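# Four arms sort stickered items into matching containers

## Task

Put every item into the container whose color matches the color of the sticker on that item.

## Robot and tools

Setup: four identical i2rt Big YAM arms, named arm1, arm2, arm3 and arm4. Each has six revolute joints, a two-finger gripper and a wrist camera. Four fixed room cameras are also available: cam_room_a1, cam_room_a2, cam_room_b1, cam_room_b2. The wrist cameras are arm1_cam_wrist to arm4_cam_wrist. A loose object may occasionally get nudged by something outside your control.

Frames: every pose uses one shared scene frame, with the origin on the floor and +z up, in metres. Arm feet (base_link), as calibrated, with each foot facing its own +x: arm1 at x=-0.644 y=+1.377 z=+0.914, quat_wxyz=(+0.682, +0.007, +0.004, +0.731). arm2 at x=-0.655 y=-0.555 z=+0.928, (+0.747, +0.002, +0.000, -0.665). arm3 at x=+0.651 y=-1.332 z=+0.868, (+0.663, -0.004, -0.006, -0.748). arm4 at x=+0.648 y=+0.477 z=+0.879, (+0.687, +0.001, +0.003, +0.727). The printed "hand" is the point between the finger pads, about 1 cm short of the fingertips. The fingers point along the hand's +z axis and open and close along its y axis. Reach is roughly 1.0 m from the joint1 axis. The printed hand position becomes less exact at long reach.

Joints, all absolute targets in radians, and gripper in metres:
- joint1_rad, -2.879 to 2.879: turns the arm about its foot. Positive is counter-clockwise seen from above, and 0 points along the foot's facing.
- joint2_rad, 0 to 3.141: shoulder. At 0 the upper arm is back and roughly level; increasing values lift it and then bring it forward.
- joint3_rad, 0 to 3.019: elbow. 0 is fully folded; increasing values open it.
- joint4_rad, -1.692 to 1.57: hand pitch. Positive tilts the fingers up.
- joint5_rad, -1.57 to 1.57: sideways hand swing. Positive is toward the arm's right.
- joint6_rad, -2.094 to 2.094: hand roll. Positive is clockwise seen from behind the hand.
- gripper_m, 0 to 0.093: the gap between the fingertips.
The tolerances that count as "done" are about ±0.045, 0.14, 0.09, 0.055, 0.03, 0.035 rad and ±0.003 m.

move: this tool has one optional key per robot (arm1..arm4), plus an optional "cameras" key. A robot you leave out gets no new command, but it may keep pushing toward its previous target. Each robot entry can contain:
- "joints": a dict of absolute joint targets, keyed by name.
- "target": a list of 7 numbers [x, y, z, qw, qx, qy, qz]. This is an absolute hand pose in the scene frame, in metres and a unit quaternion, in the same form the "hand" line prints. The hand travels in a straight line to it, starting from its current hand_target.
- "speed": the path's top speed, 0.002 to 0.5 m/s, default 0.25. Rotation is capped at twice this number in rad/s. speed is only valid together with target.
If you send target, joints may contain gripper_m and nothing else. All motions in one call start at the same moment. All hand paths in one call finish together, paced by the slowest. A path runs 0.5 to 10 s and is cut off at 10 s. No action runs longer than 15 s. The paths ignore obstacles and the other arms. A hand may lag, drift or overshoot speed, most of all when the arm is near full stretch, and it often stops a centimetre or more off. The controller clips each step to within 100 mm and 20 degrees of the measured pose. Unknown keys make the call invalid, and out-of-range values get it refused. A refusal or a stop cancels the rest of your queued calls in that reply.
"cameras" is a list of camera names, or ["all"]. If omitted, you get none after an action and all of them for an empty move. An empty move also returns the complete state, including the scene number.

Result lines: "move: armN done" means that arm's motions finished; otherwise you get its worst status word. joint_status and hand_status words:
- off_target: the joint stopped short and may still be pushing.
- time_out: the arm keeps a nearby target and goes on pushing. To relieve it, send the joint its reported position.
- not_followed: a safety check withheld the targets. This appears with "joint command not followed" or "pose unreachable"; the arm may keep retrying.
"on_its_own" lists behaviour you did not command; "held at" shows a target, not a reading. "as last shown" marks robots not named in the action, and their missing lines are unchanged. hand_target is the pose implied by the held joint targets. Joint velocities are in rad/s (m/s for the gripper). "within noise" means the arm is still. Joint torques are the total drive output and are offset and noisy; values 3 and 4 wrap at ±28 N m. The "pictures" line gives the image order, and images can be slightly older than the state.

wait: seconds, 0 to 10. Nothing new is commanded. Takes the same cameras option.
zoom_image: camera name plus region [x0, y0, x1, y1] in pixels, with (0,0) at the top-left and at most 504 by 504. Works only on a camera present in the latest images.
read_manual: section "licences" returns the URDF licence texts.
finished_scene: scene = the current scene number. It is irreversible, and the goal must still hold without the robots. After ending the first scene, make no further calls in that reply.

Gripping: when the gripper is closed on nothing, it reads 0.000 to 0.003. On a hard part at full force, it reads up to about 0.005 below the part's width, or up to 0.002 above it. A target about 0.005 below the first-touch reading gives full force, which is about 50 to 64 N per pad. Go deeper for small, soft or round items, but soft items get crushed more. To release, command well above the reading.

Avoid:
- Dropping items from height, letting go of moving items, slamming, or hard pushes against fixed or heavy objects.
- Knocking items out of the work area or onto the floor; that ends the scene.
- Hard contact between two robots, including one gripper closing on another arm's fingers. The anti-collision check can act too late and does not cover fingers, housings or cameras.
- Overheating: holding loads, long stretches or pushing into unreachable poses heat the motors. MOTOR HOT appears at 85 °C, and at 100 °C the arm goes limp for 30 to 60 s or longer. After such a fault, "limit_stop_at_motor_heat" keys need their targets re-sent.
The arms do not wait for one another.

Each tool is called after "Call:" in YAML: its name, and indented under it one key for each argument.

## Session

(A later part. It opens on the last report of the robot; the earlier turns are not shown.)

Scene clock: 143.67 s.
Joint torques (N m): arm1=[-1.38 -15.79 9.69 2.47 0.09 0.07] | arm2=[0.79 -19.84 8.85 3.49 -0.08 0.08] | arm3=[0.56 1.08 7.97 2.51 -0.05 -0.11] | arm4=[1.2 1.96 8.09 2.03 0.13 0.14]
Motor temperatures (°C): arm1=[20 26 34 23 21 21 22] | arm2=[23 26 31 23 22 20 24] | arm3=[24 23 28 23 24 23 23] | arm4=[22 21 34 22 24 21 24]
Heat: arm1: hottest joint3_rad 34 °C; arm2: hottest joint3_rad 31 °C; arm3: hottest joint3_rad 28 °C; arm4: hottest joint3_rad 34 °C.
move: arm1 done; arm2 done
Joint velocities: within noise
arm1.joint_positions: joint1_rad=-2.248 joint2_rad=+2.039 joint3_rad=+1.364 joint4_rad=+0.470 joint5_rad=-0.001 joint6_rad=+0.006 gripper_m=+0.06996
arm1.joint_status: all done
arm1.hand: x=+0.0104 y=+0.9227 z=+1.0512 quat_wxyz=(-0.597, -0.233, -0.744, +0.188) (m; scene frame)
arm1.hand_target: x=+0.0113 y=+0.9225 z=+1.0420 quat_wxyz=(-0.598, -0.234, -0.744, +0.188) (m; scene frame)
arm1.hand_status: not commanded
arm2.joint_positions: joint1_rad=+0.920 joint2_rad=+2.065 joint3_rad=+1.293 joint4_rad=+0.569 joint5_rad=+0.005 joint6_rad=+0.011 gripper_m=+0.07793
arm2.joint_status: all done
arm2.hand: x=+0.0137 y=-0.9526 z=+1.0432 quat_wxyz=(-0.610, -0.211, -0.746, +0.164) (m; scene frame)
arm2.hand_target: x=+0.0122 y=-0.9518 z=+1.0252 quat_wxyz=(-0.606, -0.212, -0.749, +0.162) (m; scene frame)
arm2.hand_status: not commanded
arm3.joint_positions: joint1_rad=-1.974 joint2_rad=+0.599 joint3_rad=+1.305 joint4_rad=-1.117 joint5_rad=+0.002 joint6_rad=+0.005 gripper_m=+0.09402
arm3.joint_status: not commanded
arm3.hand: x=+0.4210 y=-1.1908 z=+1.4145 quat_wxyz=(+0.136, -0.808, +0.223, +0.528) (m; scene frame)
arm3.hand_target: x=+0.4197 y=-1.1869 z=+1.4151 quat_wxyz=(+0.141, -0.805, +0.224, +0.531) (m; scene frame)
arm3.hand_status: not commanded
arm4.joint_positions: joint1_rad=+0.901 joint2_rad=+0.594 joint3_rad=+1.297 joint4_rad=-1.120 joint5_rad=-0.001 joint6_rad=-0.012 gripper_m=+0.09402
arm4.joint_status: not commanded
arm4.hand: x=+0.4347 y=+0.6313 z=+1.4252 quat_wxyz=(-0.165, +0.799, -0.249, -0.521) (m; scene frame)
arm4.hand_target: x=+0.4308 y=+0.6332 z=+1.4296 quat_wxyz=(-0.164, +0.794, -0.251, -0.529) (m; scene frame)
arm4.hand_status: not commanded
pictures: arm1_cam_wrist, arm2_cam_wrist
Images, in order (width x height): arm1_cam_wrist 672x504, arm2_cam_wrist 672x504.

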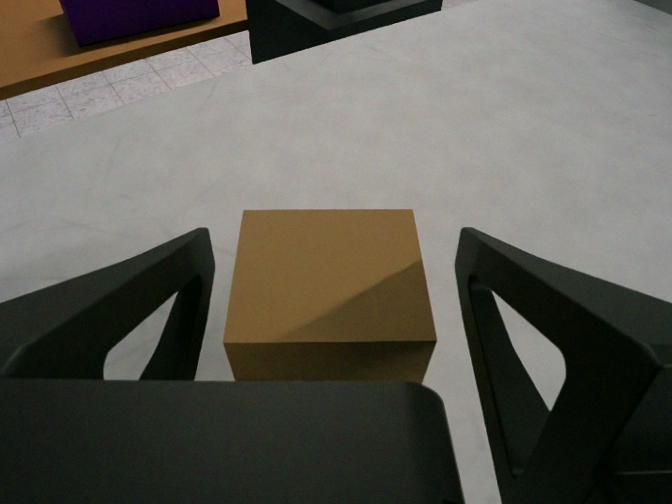

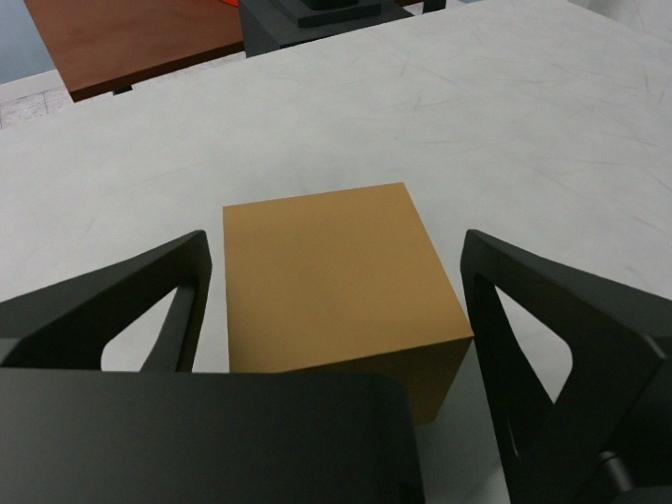

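Call:
move:
  arm1: {"joints":{"gripper_m":0.093}}
  arm2: {"joints":{"gripper_m":0.093}}

Call:
move:
  arm1: {"target":[-0.14,1.027,1.07,0.598,0.234,0.744,-0.188],"speed":0.15}
  arm2: {"target":[-0.14,-0.861,1.06,0.606,0.212,0.749,-0.162],"speed":0.15}
  cameras: ["arm1_cam_wrist","arm2_cam_wrist"]

Call:
move:
  arm1: {"target":[-0.34,1.165,1.22,0.581,0.238,0.757,-0.1826]}
  arm2: {"target":[-0.34,-0.742,1.22,0.587,0.21,0.765,-0.161]}
  arm3: {"target":[0.279,-1.111,1.2,0.1614,-0.765,0.21,0.587]}
  arm4: {"target":[0.264,0.745,1.2,0.1826,-0.757,0.238,0.581]}

Call:
move:
  arm3: {"target":[0.15,-1.034,1.07,0.1614,-0.765,0.21,0.587]}
  arm4: {"target":[0.141,0.831,1.07,0.1826,-0.757,0.238,0.581]}
  cameras: ["arm3_cam_wrist","arm4_cam_wrist"]

Scene clock: 154.23 s.
Joint torques (N m): arm1=[-1.79 -15.38 9.76 2.52 0.12 0.03] | arm2=[0.79 -19.78 8.87 3.49 -0.09 0.07] | arm3=[0.62 1.08 7.95 2.51 -0.06 -0.11] | arm4=[1.03 2.02 8.13 2.11 0.11 0.17]
Motor temperatures (°C): arm1=[20 25 33 23 21 21 22] | arm2=[23 27 31 23 22 20 24] | arm3=[24 23 28 23 24 23 23] | arm4=[22 21 33 22 24 21 24]
Heat: arm1: hottest joint3_rad 33 °C; arm2: hottest joint3_rad 31 °C; arm3: hottest joint3_rad 28 °C; arm4: hottest joint3_rad 33 °C.
move: arm1 done; arm2 done
Joint velocities: within noise
arm1.joint_positions: joint1_rad=-2.248 joint2_rad=+2.039 joint3_rad=+1.364 joint4_rad=+0.470 joint5_rad=-0.001 joint6_rad=+0.006 gripper_m=+0.09293
arm1.joint_status: all done
arm1.hand: x=+0.0104 y=+0.9227 z=+1.0512 quat_wxyz=(-0.597, -0.233, -0.744, +0.188) (m; scene frame)
arm1.hand_target: x=+0.0113 y=+0.9225 z=+1.0420 quat_wxyz=(-0.598, -0.234, -0.744, +0.188) (m; scene frame)
arm1.hand_status: not commanded
arm2.joint_positions: joint1_rad=+0.920 joint2_rad=+2.065 joint3_rad=+1.293 joint4_rad=+0.569 joint5_rad=+0.005 joint6_rad=+0.011 gripper_m=+0.09290
arm2.joint_status: all done
arm2.hand: x=+0.0137 y=-0.9526 z=+1.0432 quat_wxyz=(-0.610, -0.211, -0.746, +0.164) (m; scene frame)
arm2.hand_target: x=+0.0122 y=-0.9518 z=+1.0252 quat_wxyz=(-0.606, -0.212, -0.749, +0.162) (m; scene frame)
arm2.hand_status: not commanded
arm3, arm4: as last shown
pictures: none

Scene clock: 156.07 s.
Joint torques (N m): arm1=[-1.79 -12.4 8.46 2.56 0.02 -0.01] | arm2=[0.79 -15.79 7.27 3.41 -0.01 0.09] | arm3=[0.56 1.08 7.94 2.54 -0.04 -0.11] | arm4=[1.03 1.79 7.95 2.07 0.11 0.17]
Motor temperatures (°C): arm1=[20 25 33 23 21 21 22] | arm2=[23 27 31 23 22 20 23] | arm3=[24 23 28 23 24 23 23] | arm4=[22 21 33 22 24 21 24]
Heat: arm1: hottest joint3_rad 33 °C; arm2: hottest joint3_rad 31 °C; arm3: hottest joint3_rad 28 °C; arm4: hottest joint3_rad 33 °C.
move: arm1 off_target; arm2 done
Joint velocities: within noise
arm1.joint_positions: joint1_rad=-2.248 joint2_rad=+1.660 joint3_rad=+0.787 joint4_rad=+0.634 joint5_rad=+0.000 joint6_rad=+0.011 gripper_m=+0.09294
arm1.joint_status: not commanded
arm1.hand: x=-0.1412 y=+1.0281 z=+1.0557 quat_wxyz=(-0.585, -0.239, -0.754, +0.183) (m; scene frame)
arm1.hand_target: x=-0.1401 y=+1.0270 z=+1.0699 quat_wxyz=(-0.598, -0.234, -0.744, +0.188) (m; scene frame)
arm1.hand_status: off_target (0.014 m and 2.1 deg from the pose sent, 0.184 m and 0.1 deg at the start)
arm2.joint_positions: joint1_rad=+0.920 joint2_rad=+1.706 joint3_rad=+0.748 joint4_rad=+0.725 joint5_rad=+0.005 joint6_rad=+0.010 gripper_m=+0.09290
arm2.joint_status: not commanded
arm2.hand: x=-0.1383 y=-0.8627 z=+1.0546 quat_wxyz=(-0.599, -0.213, -0.755, +0.161) (m; scene frame)
arm2.hand_target: x=-0.1400 y=-0.8611 z=+1.0600 quat_wxyz=(-0.606, -0.212, -0.749, +0.162) (m; scene frame)
arm2.hand_status: done (0.006 m and 1.1 deg from the pose sent, 0.180 m and 0.6 deg at the start)
arm3, arm4: as last shown
pictures: arm1_cam_wrist, arm2_cam_wrist
Images, in order (width x height): arm1_cam_wrist 672x504, arm2_cam_wrist 672x504.

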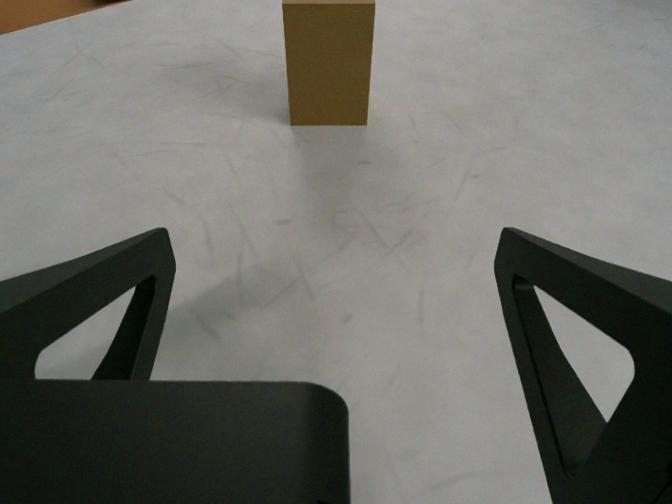

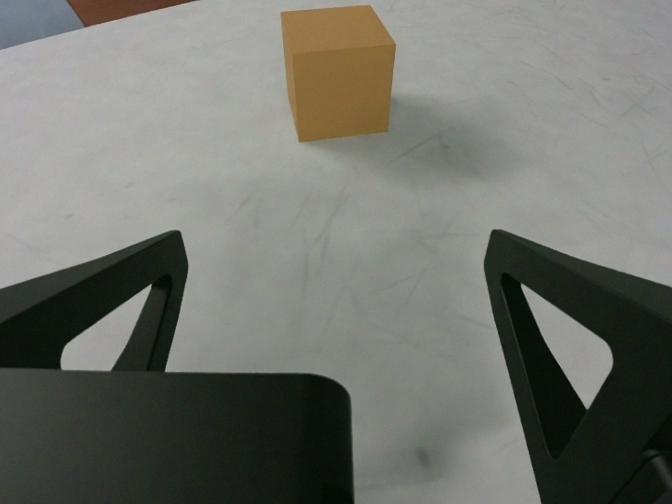

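Scene clock: 157.97 s.
Joint torques (N m): arm1=[-2.78 1.9 13.3 1.36 -0.05 -0.05] | arm2=[1.32 -1.55 12.42 1.98 0.16 -0.04] | arm3=[1.67 -5.01 10.13 2.69 0.11 -0.11] | arm4=[1.9 -6.71 10.18 2.13 0.19 0.12]
Motor temperatures (°C): arm1=[20 25 33 23 21 21 22] | arm2=[23 27 31 23 22 20 23] | arm3=[24 23 28 23 24 23 23] | arm4=[22 21 33 22 24 21 24]
Heat: arm1: hottest joint3_rad 33 °C; arm2: hottest joint3_rad 31 °C; arm3: hottest joint3_rad 28 °C; arm4: hottest joint3_rad 33 °C.
move: arm1 done; arm2 done; arm3 done; arm4 off_target
Joint velocities: within noise
arm1.joint_positions: joint1_rad=-2.248 joint2_rad=+0.580 joint3_rad=+0.510 joint4_rad=-0.172 joint5_rad=-0.011 joint6_rad=+0.011 gripper_m=+0.09294
arm1.joint_status: not commanded
arm1.hand: x=-0.3394 y=+1.1695 z=+1.2170 quat_wxyz=(-0.584, -0.236, -0.756, +0.178) (m; scene frame)
arm1.hand_target: x=-0.3401 y=+1.1651 z=+1.2201 quat_wxyz=(-0.581, -0.238, -0.757, +0.183) (m; scene frame)
arm1.hand_status: done (0.005 m and 0.6 deg from the pose sent, 0.292 m and 0.6 deg at the start)
arm2.joint_positions: joint1_rad=+0.920 joint2_rad=+0.590 joint3_rad=+0.481 joint4_rad=-0.132 joint5_rad=+0.006 joint6_rad=+0.010 gripper_m=+0.09290
arm2.joint_status: not commanded
arm2.hand: x=-0.3416 y=-0.7435 z=+1.2250 quat_wxyz=(-0.596, -0.214, -0.757, +0.161) (m; scene frame)
arm2.hand_target: x=-0.3401 y=-0.7420 z=+1.2200 quat_wxyz=(-0.587, -0.210, -0.765, +0.161) (m; scene frame)
arm2.hand_status: done (0.006 m and 1.4 deg from the pose sent, 0.287 m and 1.8 deg at the start)
arm3.joint_positions: joint1_rad=-1.974 joint2_rad=+0.820 joint3_rad=+0.672 joint4_rad=-0.130 joint5_rad=+0.019 joint6_rad=+0.001 gripper_m=+0.09402
arm3.joint_status: not commanded
arm3.hand: x=+0.2806 y=-1.1090 z=+1.1935 quat_wxyz=(+0.158, -0.771, +0.217, +0.578) (m; scene frame)
arm3.hand_target: x=+0.2791 y=-1.1110 z=+1.2000 quat_wxyz=(+0.161, -0.765, +0.210, +0.587) (m; scene frame)
arm3.hand_status: done (0.007 m and 1.5 deg from the pose sent, 0.269 m and 9.0 deg at the start)
arm4.joint_positions: joint1_rad=+0.906 joint2_rad=+0.960 joint3_rad=+0.699 joint4_rad=-0.035 joint5_rad=+0.006 joint6_rad=-0.012 gripper_m=+0.09402
arm4.joint_status: not commanded
arm4.hand: x=+0.2674 y=+0.7464 z=+1.1885 quat_wxyz=(-0.182, +0.767, -0.239, -0.567) (m; scene frame)
arm4.hand_target: x=+0.2642 y=+0.7449 z=+1.1999 quat_wxyz=(-0.182, +0.757, -0.238, -0.581) (m; scene frame)
arm4.hand_status: off_target (0.012 m and 1.9 deg from the pose sent, 0.305 m and 8.7 deg at the start)
pictures: none

Scene clock: 159.53 s.
Joint torques (N m): arm1=[-2.2 1.61 13.38 1.31 -0.02 -0.05] | arm2=[1.2 -1.61 12.42 1.99 0.17 -0.03] | arm3=[1.08 -12.57 11.73 2.61 -0.1 -0.13] | arm4=[1.08 -13.63 10.54 2.21 0.1 0.11]
Motor temperatures (°C): arm1=[20 25 33 23 21 21 22] | arm2=[23 27 31 23 22 20 23] | arm3=[24 23 28 23 24 23 23] | arm4=[22 21 33 22 24 21 24]
Heat: arm1: hottest joint3_rad 33 °C; arm2: hottest joint3_rad 31 °C; arm3: hottest joint3_rad 28 °C; arm4: hottest joint3_rad 33 °C.
move: arm3 off_target; arm4 off_target
Joint velocities: within noise
arm1, arm2: as last shown
arm3.joint_positions: joint1_rad=-1.974 joint2_rad=+1.459 joint3_rad=+0.714 joint4_rad=+0.424 joint5_rad=+0.014 joint6_rad=-0.002 gripper_m=+0.09402
arm3.joint_status: not commanded
arm3.hand: x=+0.1645 y=-1.0450 z=+1.0398 quat_wxyz=(+0.152, -0.784, +0.217, +0.561) (m; scene frame)
arm3.hand_target: x=+0.1517 y=-1.0349 z=+1.0705 quat_wxyz=(+0.162, -0.765, +0.210, +0.587) (m; scene frame)
arm3.hand_status: off_target (0.035 m and 3.9 deg from the pose sent, 0.195 m and 1.5 deg at the start)
arm4.joint_positions: joint1_rad=+0.906 joint2_rad=+1.570 joint3_rad=+0.804 joint4_rad=+0.443 joint5_rad=+0.006 joint6_rad=-0.012 gripper_m=+0.09402
arm4.joint_status: not commanded
arm4.hand: x=+0.1572 y=+0.8222 z=+1.0461 quat_wxyz=(-0.179, +0.774, -0.241, -0.557) (m; scene frame)
arm4.hand_target: x=+0.1424 y=+0.8300 z=+1.0704 quat_wxyz=(-0.182, +0.757, -0.238, -0.581) (m; scene frame)
arm4.hand_status: off_target (0.030 m and 3.4 deg from the pose sent, 0.193 m and 1.9 deg at the start)
pictures: arm3_cam_wrist, arm4_cam_wrist
Images, in order (width x height): arm3_cam_wrist 672x504, arm4_cam_wrist 672x504.

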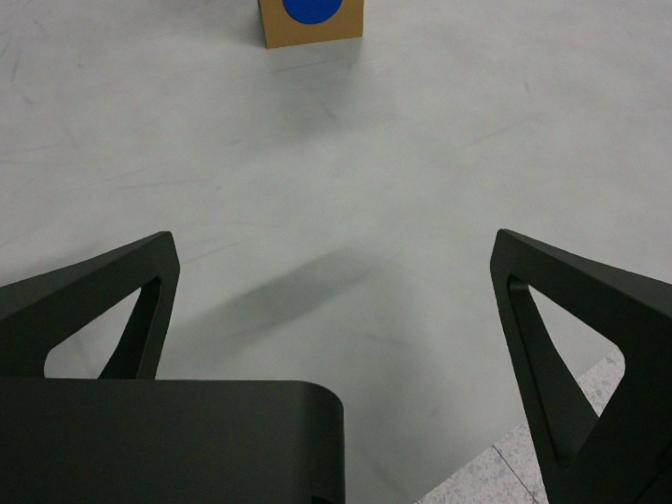

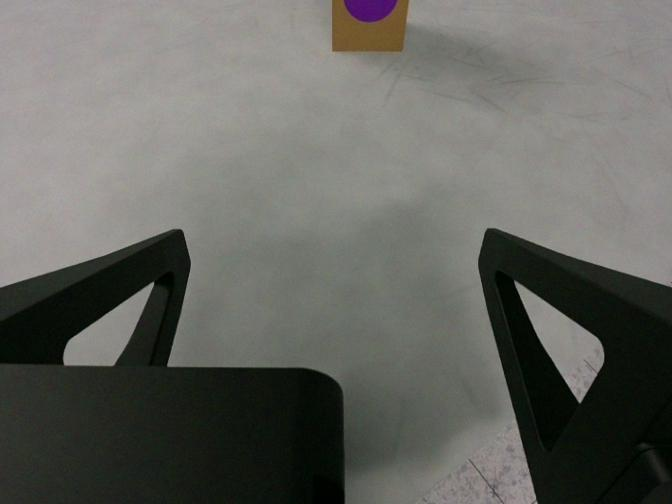

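Call:
move:
  arm3: {"target":[0.09,-0.99,1.055,0.116,-0.779,0.151,0.598],"speed":0.15}
  arm4: {"target":[0.085,0.895,1.055,0.1826,-0.757,0.238,0.581],"speed":0.15}
  cameras: ["arm3_cam_wrist","arm4_cam_wrist"]

Scene clock: 169.03 s.
Joint torques (N m): arm1=[-2.49 1.9 13.42 1.4 -0.04 -0.03] | arm2=[1.32 -1.67 12.46 1.95 0.16 -0.04] | arm3=[0.73 -15.09 11.71 2 -0.14 -0.13] | arm4=[0.32 -16.91 10.82 1.29 -0.03 0.03]
Motor temperatures (°C): arm1=[20 25 34 23 21 21 22] | arm2=[23 26 31 22 22 20 23] | arm3=[24 23 29 23 24 23 23] | arm4=[22 22 34 22 24 21 24]
Heat: arm1: hottest joint3_rad 34 °C; arm2: hottest joint3_rad 31 °C; arm3: hottest joint3_rad 29 °C; arm4: hottest joint3_rad 34 °C.
move: arm3 off_target; arm4 off_target
Joint velocities: within noise
arm1, arm2: as last shown
arm3.joint_positions: joint1_rad=-2.035 joint2_rad=+1.652 joint3_rad=+0.918 joint4_rad=+0.431 joint5_rad=-0.201 joint6_rad=-0.059 gripper_m=+0.09402
arm3.joint_status: not commanded
arm3.hand: x=+0.1006 y=-1.0057 z=+1.0358 quat_wxyz=(+0.105, -0.791, +0.155, +0.583) (m; scene frame)
arm3.hand_target: x=+0.0913 y=-0.9908 z=+1.0552 quat_wxyz=(+0.116, -0.779, +0.151, +0.598) (m; scene frame)
arm3.hand_status: off_target (0.027 m and 2.6 deg from the pose sent, 0.094 m and 9.6 deg at the start)
arm4.joint_positions: joint1_rad=+0.874 joint2_rad=+1.766 joint3_rad=+1.038 joint4_rad=+0.443 joint5_rad=-0.029 joint6_rad=-0.012 gripper_m=+0.09402
arm4.joint_status: not commanded
arm4.hand: x=+0.0965 y=+0.8837 z=+1.0453 quat_wxyz=(-0.179, +0.763, -0.240, -0.573) (m; scene frame)
arm4.hand_target: x=+0.0859 y=+0.8944 z=+1.0552 quat_wxyz=(-0.183, +0.757, -0.238, -0.581) (m; scene frame)
arm4.hand_status: off_target (0.019 m and 1.2 deg from the pose sent, 0.103 m and 3.4 deg at the start)
pictures: arm3_cam_wrist, arm4_cam_wrist
Images, in order (width x height): arm3_cam_wrist 672x504, arm4_cam_wrist 672x504.

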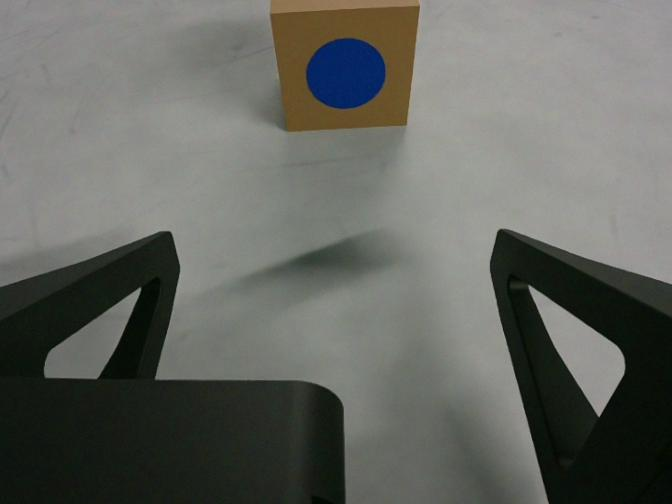

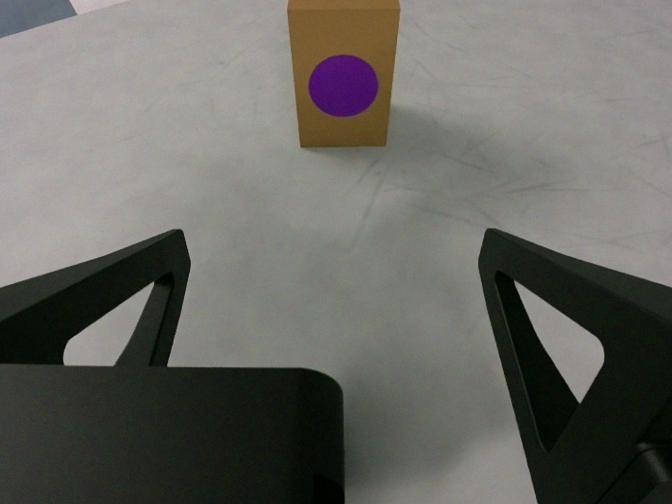

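Call:
move:
  arm3: {"target":[0.045,-0.966,1.048,0.116,-0.779,0.151,0.598],"speed":0.12}
  arm4: {"target":[0.043,0.928,1.06,0.1826,-0.757,0.238,0.581],"speed":0.12}
  cameras: ["arm3_cam_wrist","arm4_cam_wrist"]

Scene clock: 175.47 s.
Joint torques (N m): arm1=[-2.9 1.73 13.2 1.37 -0.07 -0.03] | arm2=[1.38 -1.73 12.45 1.95 0.17 -0.03] | arm3=[1.38 -16.91 11.93 1.51 0.06 -0.1] | arm4=[0.38 -18.37 11.21 1.03 -0.08 -0.02]
Motor temperatures (°C): arm1=[20 25 35 23 21 21 22] | arm2=[23 26 31 22 22 20 23] | arm3=[24 23 29 23 24 23 23] | arm4=[22 23 35 22 24 21 24]
Heat: arm1: hottest joint3_rad 35 °C; arm2: hottest joint3_rad 31 °C; arm3: hottest joint3_rad 29 °C; arm4: hottest joint3_rad 35 °C.
move: arm3 off_target; arm4 off_target
Joint velocities: within noise
arm1, arm2: as last shown
arm3.joint_positions: joint1_rad=-2.035 joint2_rad=+1.771 joint3_rad=+1.067 joint4_rad=+0.416 joint5_rad=-0.196 joint6_rad=-0.059 gripper_m=+0.09402
arm3.joint_status: not commanded
arm3.hand: x=+0.0575 y=-0.9763 z=+1.0332 quat_wxyz=(+0.109, -0.786, +0.155, +0.588) (m; scene frame)
arm3.hand_target: x=+0.0460 y=-0.9667 z=+1.0483 quat_wxyz=(+0.116, -0.779, +0.151, +0.598) (m; scene frame)
arm3.hand_status: off_target (0.022 m and 1.7 deg from the pose sent, 0.069 m and 2.6 deg at the start)
arm4.joint_positions: joint1_rad=+0.874 joint2_rad=+1.864 joint3_rad=+1.216 joint4_rad=+0.377 joint5_rad=-0.031 joint6_rad=-0.012 gripper_m=+0.09402
arm4.joint_status: not commanded
arm4.hand: x=+0.0526 y=+0.9161 z=+1.0568 quat_wxyz=(-0.180, +0.759, -0.239, -0.578) (m; scene frame)
arm4.hand_target: x=+0.0438 y=+0.9275 z=+1.0602 quat_wxyz=(-0.183, +0.757, -0.238, -0.581) (m; scene frame)
arm4.hand_status: off_target (0.016 m and 0.4 deg from the pose sent, 0.071 m and 1.2 deg at the start)
pictures: arm3_cam_wrist, arm4_cam_wrist
Images, in order (width x height): arm3_cam_wrist 672x504, arm4_cam_wrist 672x504.

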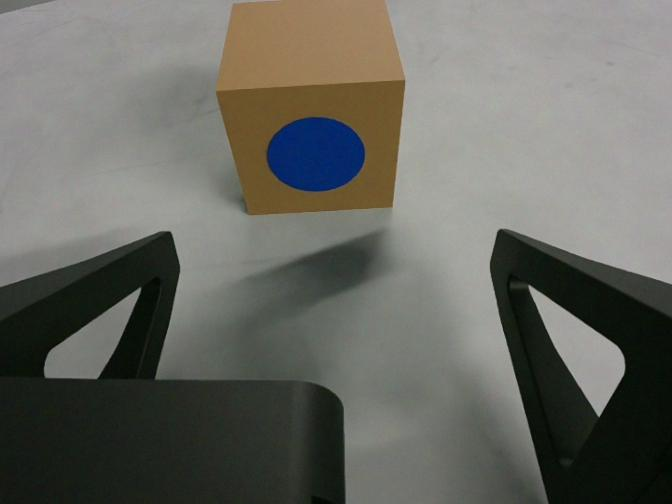

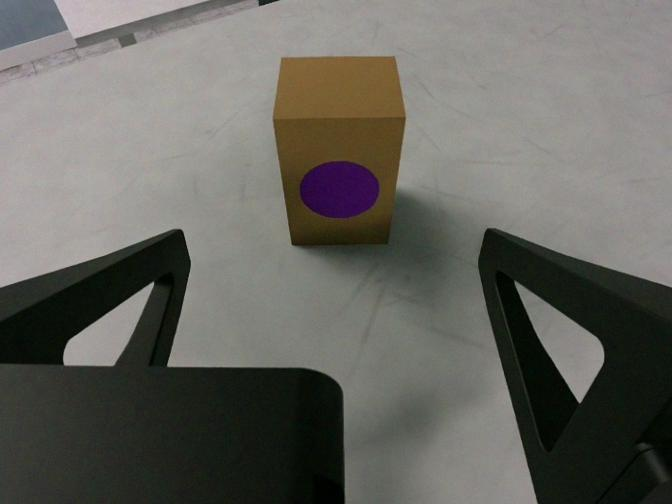

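Call:
move:
  arm3: {"target":[0.001,-0.956,1.042,0.116,-0.779,0.151,0.598],"speed":0.1}
  arm4: {"target":[0.003,0.958,1.042,0.1826,-0.757,0.238,0.581],"speed":0.1}
  cameras: ["arm3_cam_wrist","arm4_cam_wrist"]

Scene clock: 182.63 s.
Joint torques (N m): arm1=[-2.9 1.79 13.44 1.57 -0.1 -0.03] | arm2=[1.38 -1.67 12.45 2 0.17 -0.04] | arm3=[2.32 -18.55 12.45 1.51 0.08 -0.02] | arm4=[0.62 -20.42 11.64 1.14 -0.07 0]
Motor temperatures (°C): arm1=[20 25 35 23 21 21 22] | arm2=[23 26 31 22 22 20 23] | arm3=[24 24 30 23 24 23 23] | arm4=[22 23 34 22 24 21 24]
Heat: arm1: hottest joint3_rad 35 °C; arm2: hottest joint3_rad 31 °C; arm3: hottest joint3_rad 30 °C; arm4: hottest joint3_rad 34 °C.
move: arm3 off_target; arm4 off_target
Joint velocities: within noise
arm1, arm2: as last shown
arm3.joint_positions: joint1_rad=-2.022 joint2_rad=+1.866 joint3_rad=+1.196 joint4_rad=+0.384 joint5_rad=-0.170 joint6_rad=-0.059 gripper_m=+0.09402
arm3.joint_status: not commanded
arm3.hand: x=+0.0193 y=-0.9577 z=+1.0280 quat_wxyz=(+0.115, -0.786, +0.157, +0.587) (m; scene frame)
arm3.hand_target: x=+0.0022 y=-0.9569 z=+1.0422 quat_wxyz=(+0.116, -0.779, +0.151, +0.598) (m; scene frame)
arm3.hand_status: off_target (0.023 m and 1.6 deg from the pose sent, 0.061 m and 1.7 deg at the start)
arm4.joint_positions: joint1_rad=+0.874 joint2_rad=+1.999 joint3_rad=+1.373 joint4_rad=+0.347 joint5_rad=-0.031 joint6_rad=-0.012 gripper_m=+0.09402
arm4.joint_status: not commanded
arm4.hand: x=+0.0131 y=+0.9453 z=+1.0356 quat_wxyz=(-0.179, +0.761, -0.239, -0.576) (m; scene frame)
arm4.hand_target: x=+0.0040 y=+0.9573 z=+1.0421 quat_wxyz=(-0.183, +0.757, -0.238, -0.581) (m; scene frame)
arm4.hand_status: off_target (0.017 m and 0.9 deg from the pose sent, 0.067 m and 0.5 deg at the start)
pictures: arm3_cam_wrist, arm4_cam_wrist
Images, in order (width x height): arm3_cam_wrist 672x504, arm4_cam_wrist 672x504.

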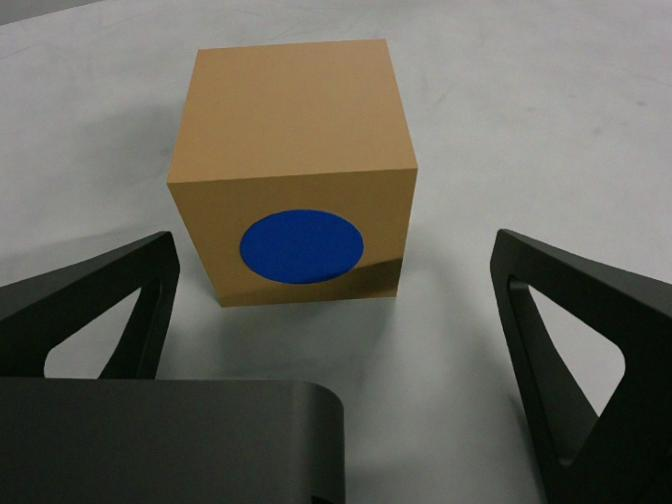

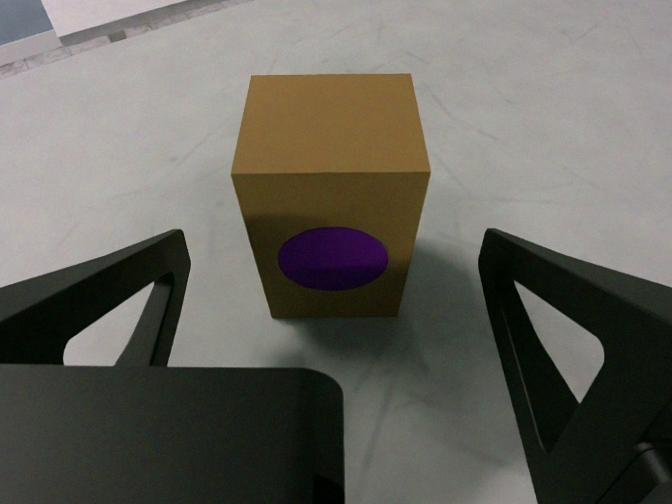

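Call:
move:
  arm3: {"target":[-0.021,-0.959,1.04,0.116,-0.779,0.151,0.598],"speed":0.08}
  arm4: {"target":[-0.014,0.97,1.042,0.1826,-0.757,0.238,0.581],"speed":0.08}
  cameras: ["arm3_cam_wrist","arm4_cam_wrist"]

Scene clock: 188.33 s.
Joint torques (N m): arm1=[-3.14 1.49 13.37 1.32 -0.02 -0.04] | arm2=[1.32 -1.73 12.44 1.96 0.16 -0.04] | arm3=[2.14 -19.02 12.51 1.51 0.07 0.02] | arm4=[0.44 -21.01 11.85 1.07 -0.01 0.01]
Motor temperatures (°C): arm1=[20 25 36 23 21 21 22] | arm2=[23 26 31 22 22 20 23] | arm3=[24 24 30 23 24 23 23] | arm4=[22 23 34 22 24 21 24]
Heat: arm1: hottest joint3_rad 36 °C; arm2: hottest joint3_rad 31 °C; arm3: hottest joint3_rad 30 °C; arm4: hottest joint3_rad 34 °C.
move: arm3 off_target; arm4 off_target
Joint velocities: within noise
arm1, arm2: as last shown
arm3.joint_positions: joint1_rad=-1.997 joint2_rad=+1.903 joint3_rad=+1.254 joint4_rad=+0.367 joint5_rad=-0.147 joint6_rad=-0.058 gripper_m=+0.09402
arm3.joint_status: not commanded
arm3.hand: x=-0.0032 y=-0.9607 z=+1.0281 quat_wxyz=(+0.117, -0.786, +0.154, +0.588) (m; scene frame)
arm3.hand_target: x=-0.0198 y=-0.9597 z=+1.0403 quat_wxyz=(+0.116, -0.779, +0.151, +0.598) (m; scene frame)
arm3.hand_status: off_target (0.021 m and 1.4 deg from the pose sent, 0.042 m and 1.6 deg at the start)
arm4.joint_positions: joint1_rad=+0.874 joint2_rad=+2.037 joint3_rad=+1.453 joint4_rad=+0.314 joint5_rad=-0.031 joint6_rad=-0.012 gripper_m=+0.09402
arm4.joint_status: not commanded
arm4.hand: x=-0.0042 y=+0.9582 z=+1.0417 quat_wxyz=(-0.180, +0.759, -0.238, -0.579) (m; scene frame)
arm4.hand_target: x=-0.0131 y=+0.9694 z=+1.0421 quat_wxyz=(-0.183, +0.757, -0.238, -0.581) (m; scene frame)
arm4.hand_status: off_target (0.015 m and 0.4 deg from the pose sent, 0.037 m and 0.8 deg at the start)
pictures: arm3_cam_wrist, arm4_cam_wrist
Images, in order (width x height): arm3_cam_wrist 672x504, arm4_cam_wrist 672x504.

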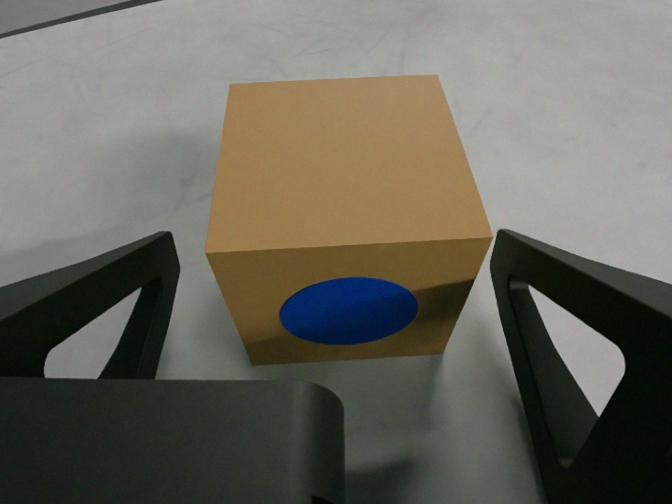

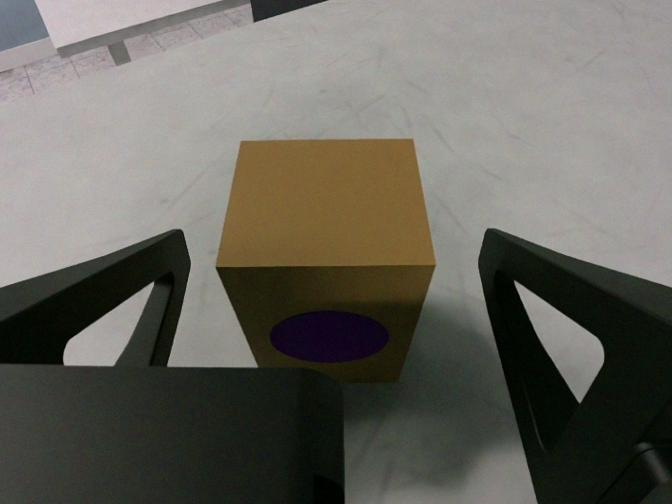

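Call:
move:
  arm3: {"joints":{"gripper_m":0.04}}
  arm4: {"joints":{"gripper_m":0.037}}

Call:
move:
  arm3: {"target":[-0.01,-0.959,1.15,0.116,-0.779,0.151,0.598],"speed":0.15}
  arm4: {"target":[-0.01,0.965,1.15,0.1826,-0.757,0.238,0.581],"speed":0.15}
  cameras: ["arm3_cam_wrist","arm4_cam_wrist"]

Scene clock: 194.50 s.
Joint torques (N m): arm1=[-2.84 1.14 13.34 1.42 -0.07 0] | arm2=[1.38 -1.55 12.45 1.99 0.16 -0.04] | arm3=[2.2 -18.96 12.56 1.5 0.04 0.01] | arm4=[0.56 -21.13 11.88 1.14 -0.01 0.04]
Motor temperatures (°C): arm1=[20 24 36 23 21 21 21] | arm2=[23 26 31 22 22 20 23] | arm3=[24 24 30 23 24 23 23] | arm4=[22 24 35 22 24 21 24]
Heat: arm1: hottest joint3_rad 36 °C; arm2: hottest joint3_rad 31 °C; arm3: hottest joint3_rad 30 °C; arm4: hottest joint3_rad 35 °C.
move: arm3 off_target; arm4 off_target
Joint velocities: within noise
arm1, arm2: as last shown
arm3.joint_positions: joint1_rad=-1.997 joint2_rad=+1.903 joint3_rad=+1.254 joint4_rad=+0.367 joint5_rad=-0.146 joint6_rad=-0.058 gripper_m=+0.05299
arm3.joint_status: gripper_m off_target (ended at +0.05302, target +0.04000)
arm3.hand: x=-0.0031 y=-0.9606 z=+1.0281 quat_wxyz=(+0.117, -0.786, +0.154, +0.588) (m; scene frame)
arm3.hand_target: x=-0.0198 y=-0.9597 z=+1.0404 quat_wxyz=(+0.116, -0.779, +0.151, +0.598) (m; scene frame)
arm3.hand_status: not commanded
arm4.joint_positions: joint1_rad=+0.874 joint2_rad=+2.037 joint3_rad=+1.453 joint4_rad=+0.314 joint5_rad=-0.031 joint6_rad=-0.012 gripper_m=+0.04444
arm4.joint_status: gripper_m off_target (ended at +0.04446, target +0.03700)
arm4.hand: x=-0.0042 y=+0.9582 z=+1.0417 quat_wxyz=(-0.180, +0.759, -0.238, -0.579) (m; scene frame)
arm4.hand_target: x=-0.0131 y=+0.9694 z=+1.0421 quat_wxyz=(-0.183, +0.757, -0.238, -0.581) (m; scene frame)
arm4.hand_status: not commanded
pictures: none

Scene clock: 196.00 s.
Joint torques (N m): arm1=[-3.02 1.79 13.18 1.59 -0.05 0] | arm2=[1.38 -1.61 12.45 1.95 0.16 -0.03] | arm3=[1.73 -20.19 13.57 1.7 -0.14 0] | arm4=[0.44 -23.71 12.48 1.03 0.13 0.03]
Motor temperatures (°C): arm1=[20 24 36 23 21 21 21] | arm2=[23 26 31 22 22 20 23] | arm3=[24 24 30 23 24 23 23] | arm4=[22 24 35 22 24 21 25]
Heat: arm1: hottest joint3_rad 36 °C; arm2: hottest joint3_rad 31 °C; arm3: hottest joint3_rad 30 °C; arm4: hottest joint3_rad 35 °C.
move: arm3 off_target; arm4 off_target
Joint velocities: within noise
arm1, arm2: as last shown
arm3.joint_positions: joint1_rad=-1.997 joint2_rad=+1.765 joint3_rad=+1.341 joint4_rad=+0.116 joint5_rad=-0.149 joint6_rad=-0.058 gripper_m=+0.05304
arm3.joint_status: not commanded
arm3.hand: x=+0.0018 y=-0.9629 z=+1.1186 quat_wxyz=(+0.112, -0.793, +0.156, +0.578) (m; scene frame)
arm3.hand_target: x=-0.0083 y=-0.9600 z=+1.1502 quat_wxyz=(+0.116, -0.779, +0.151, +0.598) (m; scene frame)
arm3.hand_status: off_target (0.034 m and 2.9 deg from the pose sent, 0.122 m and 1.5 deg at the start)
arm4.joint_positions: joint1_rad=+0.874 joint2_rad=+1.934 joint3_rad=+1.540 joint4_rad=+0.087 joint5_rad=-0.031 joint6_rad=-0.012 gripper_m=+0.04444
arm4.joint_status: not commanded
arm4.hand: x=-0.0027 y=+0.9576 z=+1.1189 quat_wxyz=(-0.175, +0.769, -0.242, -0.565) (m; scene frame)
arm4.hand_target: x=-0.0085 y=+0.9639 z=+1.1503 quat_wxyz=(-0.183, +0.757, -0.238, -0.581) (m; scene frame)
arm4.hand_status: off_target (0.033 m and 2.5 deg from the pose sent, 0.109 m and 0.4 deg at the start)
pictures: arm3_cam_wrist, arm4_cam_wrist
Images, in order (width x height): arm3_cam_wrist 672x504, arm4_cam_wrist 672x504.

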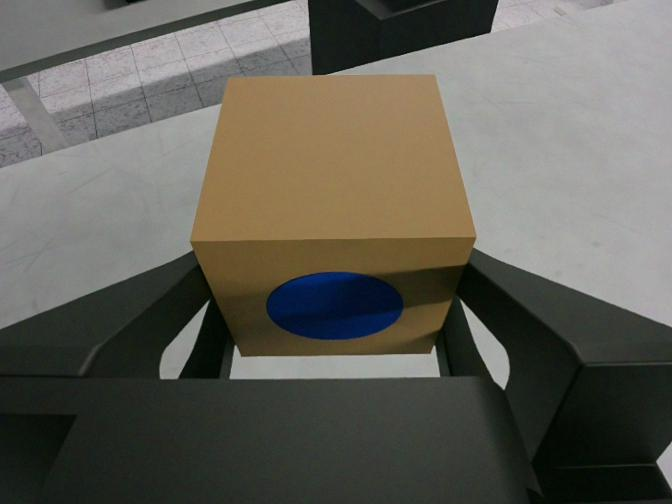

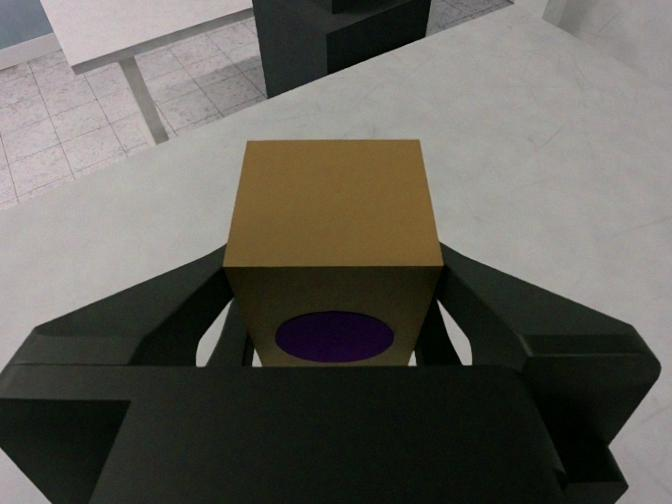

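Call:
move:
  arm3: {"target":[0.30,-1.123,1.2,0.1614,-0.765,0.21,0.587]}
  arm4: {"target":[0.285,0.735,1.2,0.1826,-0.757,0.238,0.581]}

Call:
move:
  arm3: {"joints":{"joint2_rad":0.6,"joint3_rad":1.3,"joint4_rad":-1.1,"joint5_rad":0,"joint6_rad":0}}
  arm4: {"joints":{"joint2_rad":0.6,"joint3_rad":1.3,"joint4_rad":-1.1,"joint5_rad":0,"joint6_rad":0}}

Call:
move:
  arm3: {"joints":{"joint1_rad":1.0}}
  arm4: {"joints":{"joint1_rad":-1.17}}

Call:
move:
  arm3: {"target":[1.15,-1.755,1.06,0,0,1,0]}
  arm4: {"target":[1.13,0.72,1.06,0,0,1,0]}
  cameras: ["arm3_cam_wrist","arm4_cam_wrist"]

Scene clock: 208.43 s.
Joint torques (N m): arm1=[-2.61 1.85 13.41 1.35 -0.04 -0.05] | arm2=[1.44 -1.49 12.45 2 0.15 -0.04] | arm3=[2.43 -2.73 10.04 1.7 0.1 0.01] | arm4=[1.44 -4.6 9.87 0.96 0.18 0.12]
Motor temperatures (°C): arm1=[20 24 36 23 21 21 21] | arm2=[23 25 32 22 22 20 23] | arm3=[24 24 32 23 24 23 24] | arm4=[22 26 36 22 24 21 25]
Heat: arm1: hottest joint3_rad 36 °C; arm2: hottest joint3_rad 32 °C; arm3: hottest joint3_rad 32 °C; arm4: hottest joint3_rad 36 °C.
move: arm3 done; arm4 done
Joint velocities: within noise
arm1.joint_positions: joint1_rad=-2.248 joint2_rad=+0.580 joint3_rad=+0.510 joint4_rad=-0.172 joint5_rad=-0.011 joint6_rad=+0.011 gripper_m=+0.09294
arm1.joint_status: not commanded
arm1.hand: x=-0.3394 y=+1.1695 z=+1.2170 quat_wxyz=(-0.584, -0.236, -0.756, +0.178) (m; scene frame)
arm1.hand_target: x=-0.3401 y=+1.1651 z=+1.2201 quat_wxyz=(-0.581, -0.238, -0.757, +0.183) (m; scene frame)
arm1.hand_status: not commanded
arm2.joint_positions: joint1_rad=+0.920 joint2_rad=+0.590 joint3_rad=+0.481 joint4_rad=-0.132 joint5_rad=+0.006 joint6_rad=+0.010 gripper_m=+0.09290
arm2.joint_status: not commanded
arm2.hand: x=-0.3416 y=-0.7435 z=+1.2250 quat_wxyz=(-0.596, -0.214, -0.757, +0.161) (m; scene frame)
arm2.hand_target: x=-0.3401 y=-0.7420 z=+1.2200 quat_wxyz=(-0.587, -0.210, -0.765, +0.161) (m; scene frame)
arm2.hand_status: not commanded
arm3.joint_positions: joint1_rad=-1.982 joint2_rad=+0.725 joint3_rad=+0.639 joint4_rad=-0.157 joint5_rad=+0.019 joint6_rad=-0.014 gripper_m=+0.05304
arm3.joint_status: not commanded
arm3.hand: x=+0.3037 y=-1.1184 z=+1.2044 quat_wxyz=(+0.168, -0.761, +0.211, +0.590) (m; scene frame)
arm3.hand_target: x=+0.3001 y=-1.1230 z=+1.2000 quat_wxyz=(+0.161, -0.765, +0.210, +0.587) (m; scene frame)
arm3.hand_status: done (0.007 m and 1.0 deg from the pose sent, 0.348 m and 9.0 deg at the start)
arm4.joint_positions: joint1_rad=+0.893 joint2_rad=+0.872 joint3_rad=+0.662 joint4_rad=-0.040 joint5_rad=-0.007 joint6_rad=-0.012 gripper_m=+0.04444
arm4.joint_status: not commanded
arm4.hand: x=+0.2878 y=+0.7365 z=+1.2028 quat_wxyz=(-0.187, +0.753, -0.236, -0.585) (m; scene frame)
arm4.hand_target: x=+0.2851 y=+0.7349 z=+1.2001 quat_wxyz=(-0.183, +0.757, -0.238, -0.581) (m; scene frame)
arm4.hand_status: done (0.004 m and 0.8 deg from the pose sent, 0.373 m and 2.5 deg at the start)
pictures: none

Scene clock: 209.97 s.
Joint torques (N m): arm1=[-2.43 1.44 13.31 1.57 -0.02 -0.04] | arm2=[1.38 -1.61 12.45 2 0.16 -0.03] | arm3=[2.32 1.03 12.4 1.58 -0.09 0.02] | arm4=[1.67 1.32 9.91 1.11 0.22 0.14]
Motor temperatures (°C): arm1=[20 24 37 23 21 21 21] | arm2=[23 25 32 22 22 20 23] | arm3=[24 24 32 23 24 23 24] | arm4=[22 25 36 22 24 21 25]
Heat: arm1: hottest joint3_rad 37 °C; arm2: hottest joint3_rad 32 °C; arm3: hottest joint3_rad 32 °C; arm4: hottest joint3_rad 36 °C.
move: arm3 done; arm4 done
Joint velocities: within noise
arm1, arm2: as last shown
arm3.joint_positions: joint1_rad=-1.982 joint2_rad=+0.595 joint3_rad=+1.256 joint4_rad=-1.096 joint5_rad=+0.002 joint6_rad=-0.008 gripper_m=+0.05304
arm3.joint_status: all done
arm3.hand: x=+0.4155 y=-1.1853 z=+1.3941 quat_wxyz=(+0.139, -0.815, +0.222, +0.516) (m; scene frame)
arm3.hand_target: x=+0.4173 y=-1.1911 z=+1.4154 quat_wxyz=(+0.136, -0.807, +0.217, +0.532) (m; scene frame)
arm3.hand_status: not commanded
arm4.joint_positions: joint1_rad=+0.893 joint2_rad=+0.597 joint3_rad=+1.273 joint4_rad=-1.090 joint5_rad=-0.003 joint6_rad=-0.012 gripper_m=+0.04444
arm4.joint_status: all done
arm4.hand: x=+0.4291 y=+0.6375 z=+1.4181 quat_wxyz=(-0.167, +0.798, -0.252, -0.521) (m; scene frame)
arm4.hand_target: x=+0.4315 y=+0.6341 z=+1.4296 quat_wxyz=(-0.165, +0.794, -0.253, -0.528) (m; scene frame)
arm4.hand_status: not commanded
pictures: none

Scene clock: 212.30 s.
Joint torques (N m): arm1=[-2.9 1.44 13.33 1.33 -0.11 -0.02] | arm2=[1.38 -1.61 12.46 1.99 0.17 -0.04] | arm3=[1.96 0.91 12.25 1.61 0.11 0.01] | arm4=[0.73 0.91 10.03 1.05 0.08 0.15]
Motor temperatures (°C): arm1=[20 24 37 23 21 21 21] | arm2=[23 25 32 22 22 20 23] | arm3=[24 24 32 23 24 23 24] | arm4=[22 25 36 22 24 21 25]
Heat: arm1: hottest joint3_rad 37 °C; arm2: hottest joint3_rad 32 °C; arm3: hottest joint3_rad 32 °C; arm4: hottest joint3_rad 36 °C.
move: arm3 done; arm4 done
Joint velocities: within noise
arm1, arm2: as last shown
arm3.joint_positions: joint1_rad=+0.989 joint2_rad=+0.601 joint3_rad=+1.256 joint4_rad=-1.096 joint5_rad=-0.003 joint6_rad=-0.006 gripper_m=+0.05304
arm3.joint_status: all done
arm3.hand: x=+0.8604 y=-1.5021 z=+1.3976 quat_wxyz=(-0.505, -0.284, -0.793, +0.190) (m; scene frame)
arm3.hand_target: x=+0.8566 y=-1.4954 z=+1.4201 quat_wxyz=(-0.522, -0.279, -0.782, +0.193) (m; scene frame)
arm3.hand_status: not commanded
arm4.joint_positions: joint1_rad=-1.167 joint2_rad=+0.597 joint3_rad=+1.273 joint4_rad=-1.090 joint5_rad=+0.001 joint6_rad=-0.012 gripper_m=+0.04446
arm4.joint_status: all done
arm4.hand: x=+0.8945 y=+0.5997 z=+1.4161 quat_wxyz=(-0.531, +0.197, -0.816, -0.120) (m; scene frame)
arm4.hand_target: x=+0.8914 y=+0.5972 z=+1.4275 quat_wxyz=(-0.536, +0.190, -0.813, -0.124) (m; scene frame)
arm4.hand_status: not commanded
pictures: none

Scene clock: 215.87 s.
Joint torques (N m): arm1=[-2.43 1.55 13.19 1.52 -0.07 -0.03] | arm2=[1.32 -1.67 12.42 1.98 0.17 -0.04] | arm3=[1.85 -24.53 13.35 -0.59 0.06 -0.11] | arm4=[0.15 -18.49 11.82 -0.5 -0.01 0.14]
Motor temperatures (°C): arm1=[20 24 37 23 21 21 21] | arm2=[23 25 32 22 22 20 23] | arm3=[24 24 32 23 24 23 24] | arm4=[22 25 36 22 24 21 25]
Heat: arm1: hottest joint3_rad 37 °C; arm2: hottest joint3_rad 32 °C; arm3: hottest joint3_rad 32 °C; arm4: hottest joint3_rad 36 °C.
move: arm3 off_target; arm4 off_target
Joint velocities: within noise
arm1, arm2: as last shown
arm3.joint_positions: joint1_rad=+0.971 joint2_rad=+2.119 joint3_rad=+2.096 joint4_rad=-1.608 joint5_rad=-0.012 joint6_rad=-0.700 gripper_m=+0.05303
arm3.joint_status: not commanded
arm3.hand: x=+1.1357 y=-1.7532 z=+1.0357 quat_wxyz=(+0.018, -0.011, -1.000, -0.017) (m; scene frame)
arm3.hand_target: x=+1.1491 y=-1.7540 z=+1.0599 quat_wxyz=(+0.000, +0.000, -1.000, +0.000) (m; scene frame)
arm3.hand_status: off_target (0.028 m and 3.1 deg from the pose sent, 0.511 m and 75.1 deg at the start)
arm4.joint_positions: joint1_rad=-1.154 joint2_rad=+1.754 joint3_rad=+1.552 joint4_rad=-1.400 joint5_rad=+0.002 joint6_rad=+0.453 gripper_m=+0.04447
arm4.joint_status: not commanded
arm4.hand: x=+1.1155 y=+0.7159 z=+1.0422 quat_wxyz=(+0.016, +0.010, -1.000, +0.010) (m; scene frame)
arm4.hand_target: x=+1.1292 y=+0.7195 z=+1.0600 quat_wxyz=(+0.000, +0.000, -1.000, +0.000) (m; scene frame)
arm4.hand_status: off_target (0.023 m and 2.4 deg from the pose sent, 0.443 m and 70.7 deg at the start)
pictures: arm3_cam_wrist, arm4_cam_wrist
Images, in order (width x height): arm3_cam_wrist 672x504, arm4_cam_wrist 672x504.

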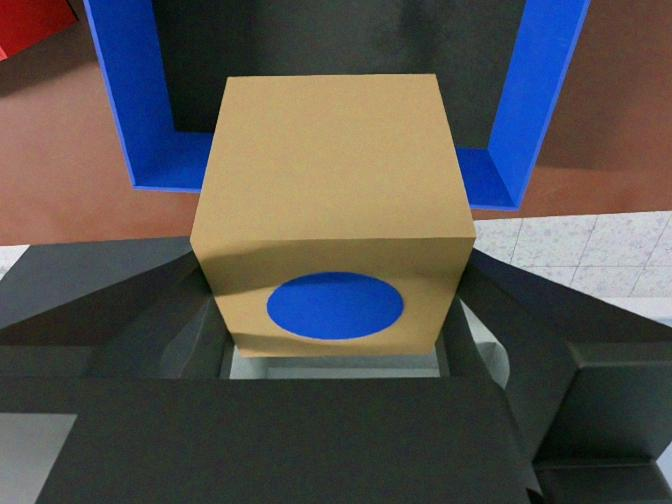

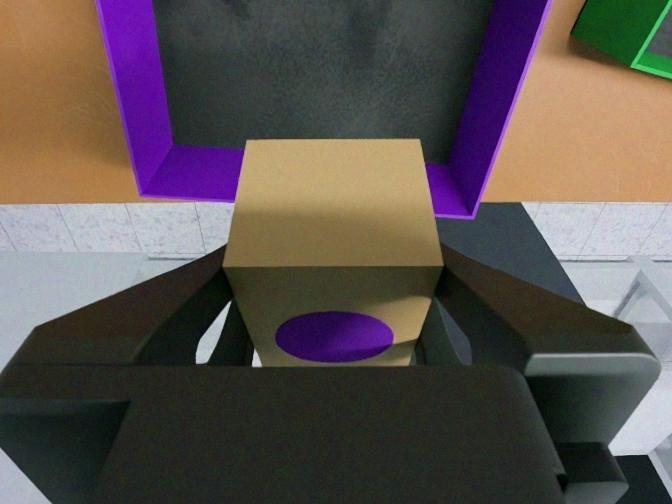

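Call:
move:
  arm3: {"target":[1.175,-1.755,0.92,0,0,1,0],"speed":0.2}
  arm4: {"target":[1.165,0.737,0.92,0,0,1,0],"speed":0.2}
  cameras: ["arm3_cam_wrist","arm4_cam_wrist"]

Scene clock: 222.30 s.
Joint torques (N m): arm1=[-2.73 1.44 13.42 1.42 -0.04 -0.06] | arm2=[1.44 -1.73 12.46 1.95 0.16 -0.04] | arm3=[1.85 -25.52 8.69 0.29 0.03 0.03] | arm4=[0.38 -20.89 8.12 0.44 -0.01 0.16]
Motor temperatures (°C): arm1=[20 24 37 23 21 21 21] | arm2=[23 25 32 22 22 20 23] | arm3=[24 24 32 23 24 23 24] | arm4=[22 25 36 22 24 21 26]
Heat: arm1: hottest joint3_rad 37 °C; arm2: hottest joint3_rad 32 °C; arm3: hottest joint3_rad 32 °C; arm4: hottest joint3_rad 36 °C.
move: arm3 done; arm4 done
Joint velocities: within noise
arm1, arm2: as last shown
arm3.joint_positions: joint1_rad=+0.998 joint2_rad=+2.231 joint3_rad=+1.972 joint4_rad=-1.338 joint5_rad=-0.012 joint6_rad=-0.690 gripper_m=+0.05303
arm3.joint_status: not commanded
arm3.hand: x=+1.1674 y=-1.7585 z=+0.9164 quat_wxyz=(+0.005, -0.002, -1.000, -0.006) (m; scene frame)
arm3.hand_target: x=+1.1750 y=-1.7549 z=+0.9201 quat_wxyz=(+0.000, +0.000, -1.000, +0.000) (m; scene frame)
arm3.hand_status: done (0.009 m and 1.0 deg from the pose sent, 0.122 m and 3.1 deg at the start)
arm4.joint_positions: joint1_rad=-1.154 joint2_rad=+1.962 joint3_rad=+1.524 joint4_rad=-1.141 joint5_rad=+0.002 joint6_rad=+0.453 gripper_m=+0.04447
arm4.joint_status: not commanded
arm4.hand: x=+1.1586 y=+0.7379 z=+0.9209 quat_wxyz=(+0.005, +0.010, -1.000, +0.004) (m; scene frame)
arm4.hand_target: x=+1.1650 y=+0.7369 z=+0.9200 quat_wxyz=(+0.000, +0.000, -1.000, +0.000) (m; scene frame)
arm4.hand_status: done (0.007 m and 1.4 deg from the pose sent, 0.134 m and 2.4 deg at the start)
pictures: arm3_cam_wrist, arm4_cam_wrist
Images, in order (width x height): arm3_cam_wrist 672x504, arm4_cam_wrist 672x504.

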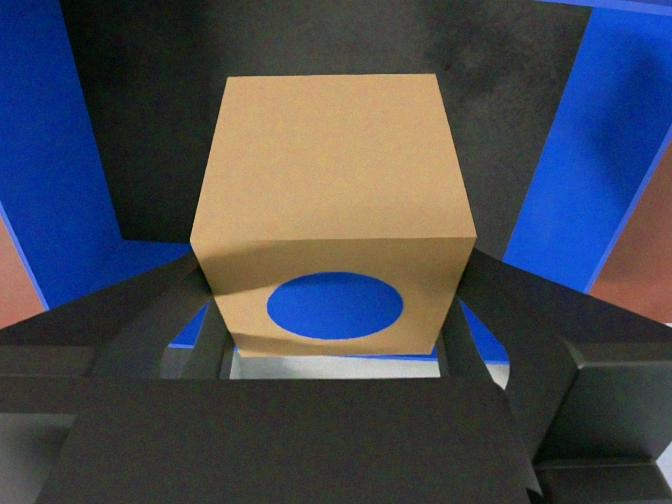

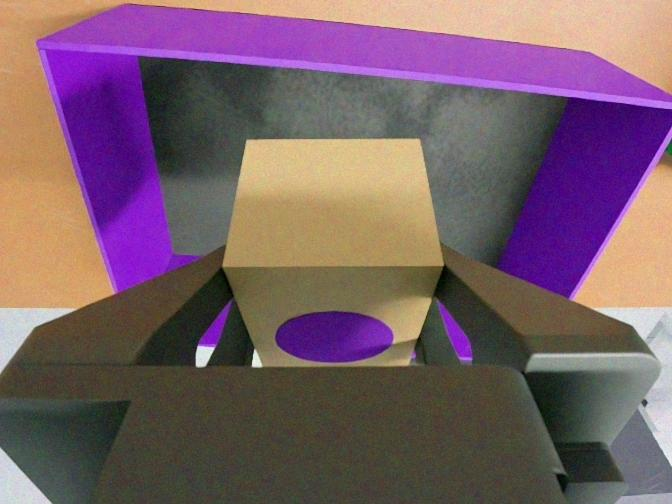

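Call:
move:
  arm3: {"target":[1.138,-1.728,0.92,0,0.7071,0.7071,0],"speed":0.3}
  arm4: {"target":[1.118,0.723,0.92,0,-0.7071,0.7071,0],"speed":0.3}
  cameras: ["arm3_cam_wrist","arm4_cam_wrist"]

Scene clock: 245.57 s.
Joint torques (N m): arm1=[-2.78 1.38 13.26 1.5 -0.05 -0.01] | arm2=[1.38 -1.67 12.45 1.94 0.16 -0.04] | arm3=[1.55 -25.7 7.75 0.25 0.18 0.03] | arm4=[1.26 -21.48 6.99 0.35 -0.1 -0.1]
Motor temperatures (°C): arm1=[20 24 37 23 21 21 21] | arm2=[23 25 32 22 22 20 23] | arm3=[24 25 30 23 24 23 24] | arm4=[22 25 34 22 24 21 26]
Heat: arm1: hottest joint3_rad 37 °C; arm2: hottest joint3_rad 32 °C; arm3: hottest joint3_rad 30 °C; arm4: hottest joint3_rad 34 °C.
move: arm3 off_target; arm4 off_target
Joint velocities: within noise
arm1, arm2: as last shown
arm3.joint_positions: joint1_rad=+0.998 joint2_rad=+2.124 joint3_rad=+1.759 joint4_rad=-1.245 joint5_rad=-0.012 joint6_rad=+0.877 gripper_m=+0.05308
arm3.joint_status: not commanded
arm3.hand: x=+1.1330 y=-1.7300 z=+0.9065 quat_wxyz=(+0.015, -0.707, -0.707, +0.000) (m; scene frame)
arm3.hand_target: x=+1.1379 y=-1.7279 z=+0.9199 quat_wxyz=(+0.000, -0.707, -0.707, +0.000) (m; scene frame)
arm3.hand_status: off_target (0.015 m and 1.7 deg from the pose sent, 0.042 m and 89.8 deg at the start)
arm4.joint_positions: joint1_rad=-1.152 joint2_rad=+1.880 joint3_rad=+1.357 joint4_rad=-1.077 joint5_rad=+0.002 joint6_rad=-1.075 gripper_m=+0.04444
arm4.joint_status: not commanded
arm4.hand: x=+1.1156 y=+0.7170 z=+0.9082 quat_wxyz=(+0.017, +0.699, -0.714, -0.004) (m; scene frame)
arm4.hand_target: x=+1.1178 y=+0.7230 z=+0.9200 quat_wxyz=(+0.000, +0.707, -0.707, +0.000) (m; scene frame)
arm4.hand_status: off_target (0.013 m and 2.4 deg from the pose sent, 0.043 m and 88.8 deg at the start)
pictures: arm3_cam_wrist, arm4_cam_wrist
Images, in order (width x height): arm3_cam_wrist 672x504, arm4_cam_wrist 672x504.

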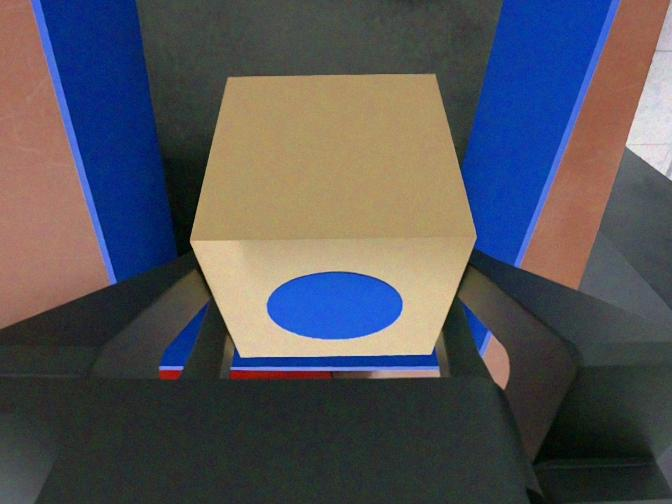

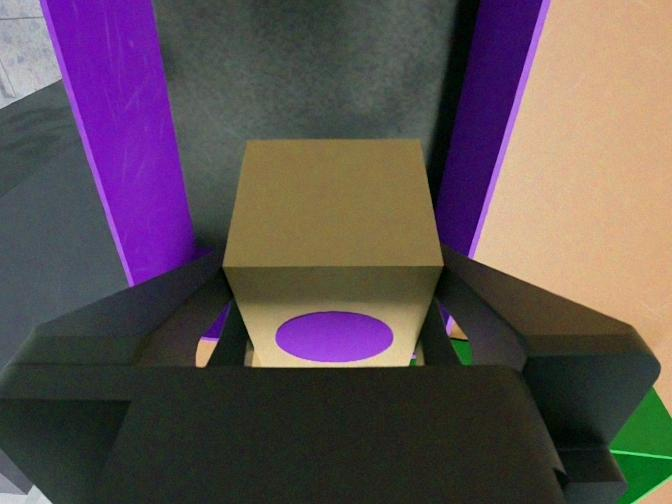

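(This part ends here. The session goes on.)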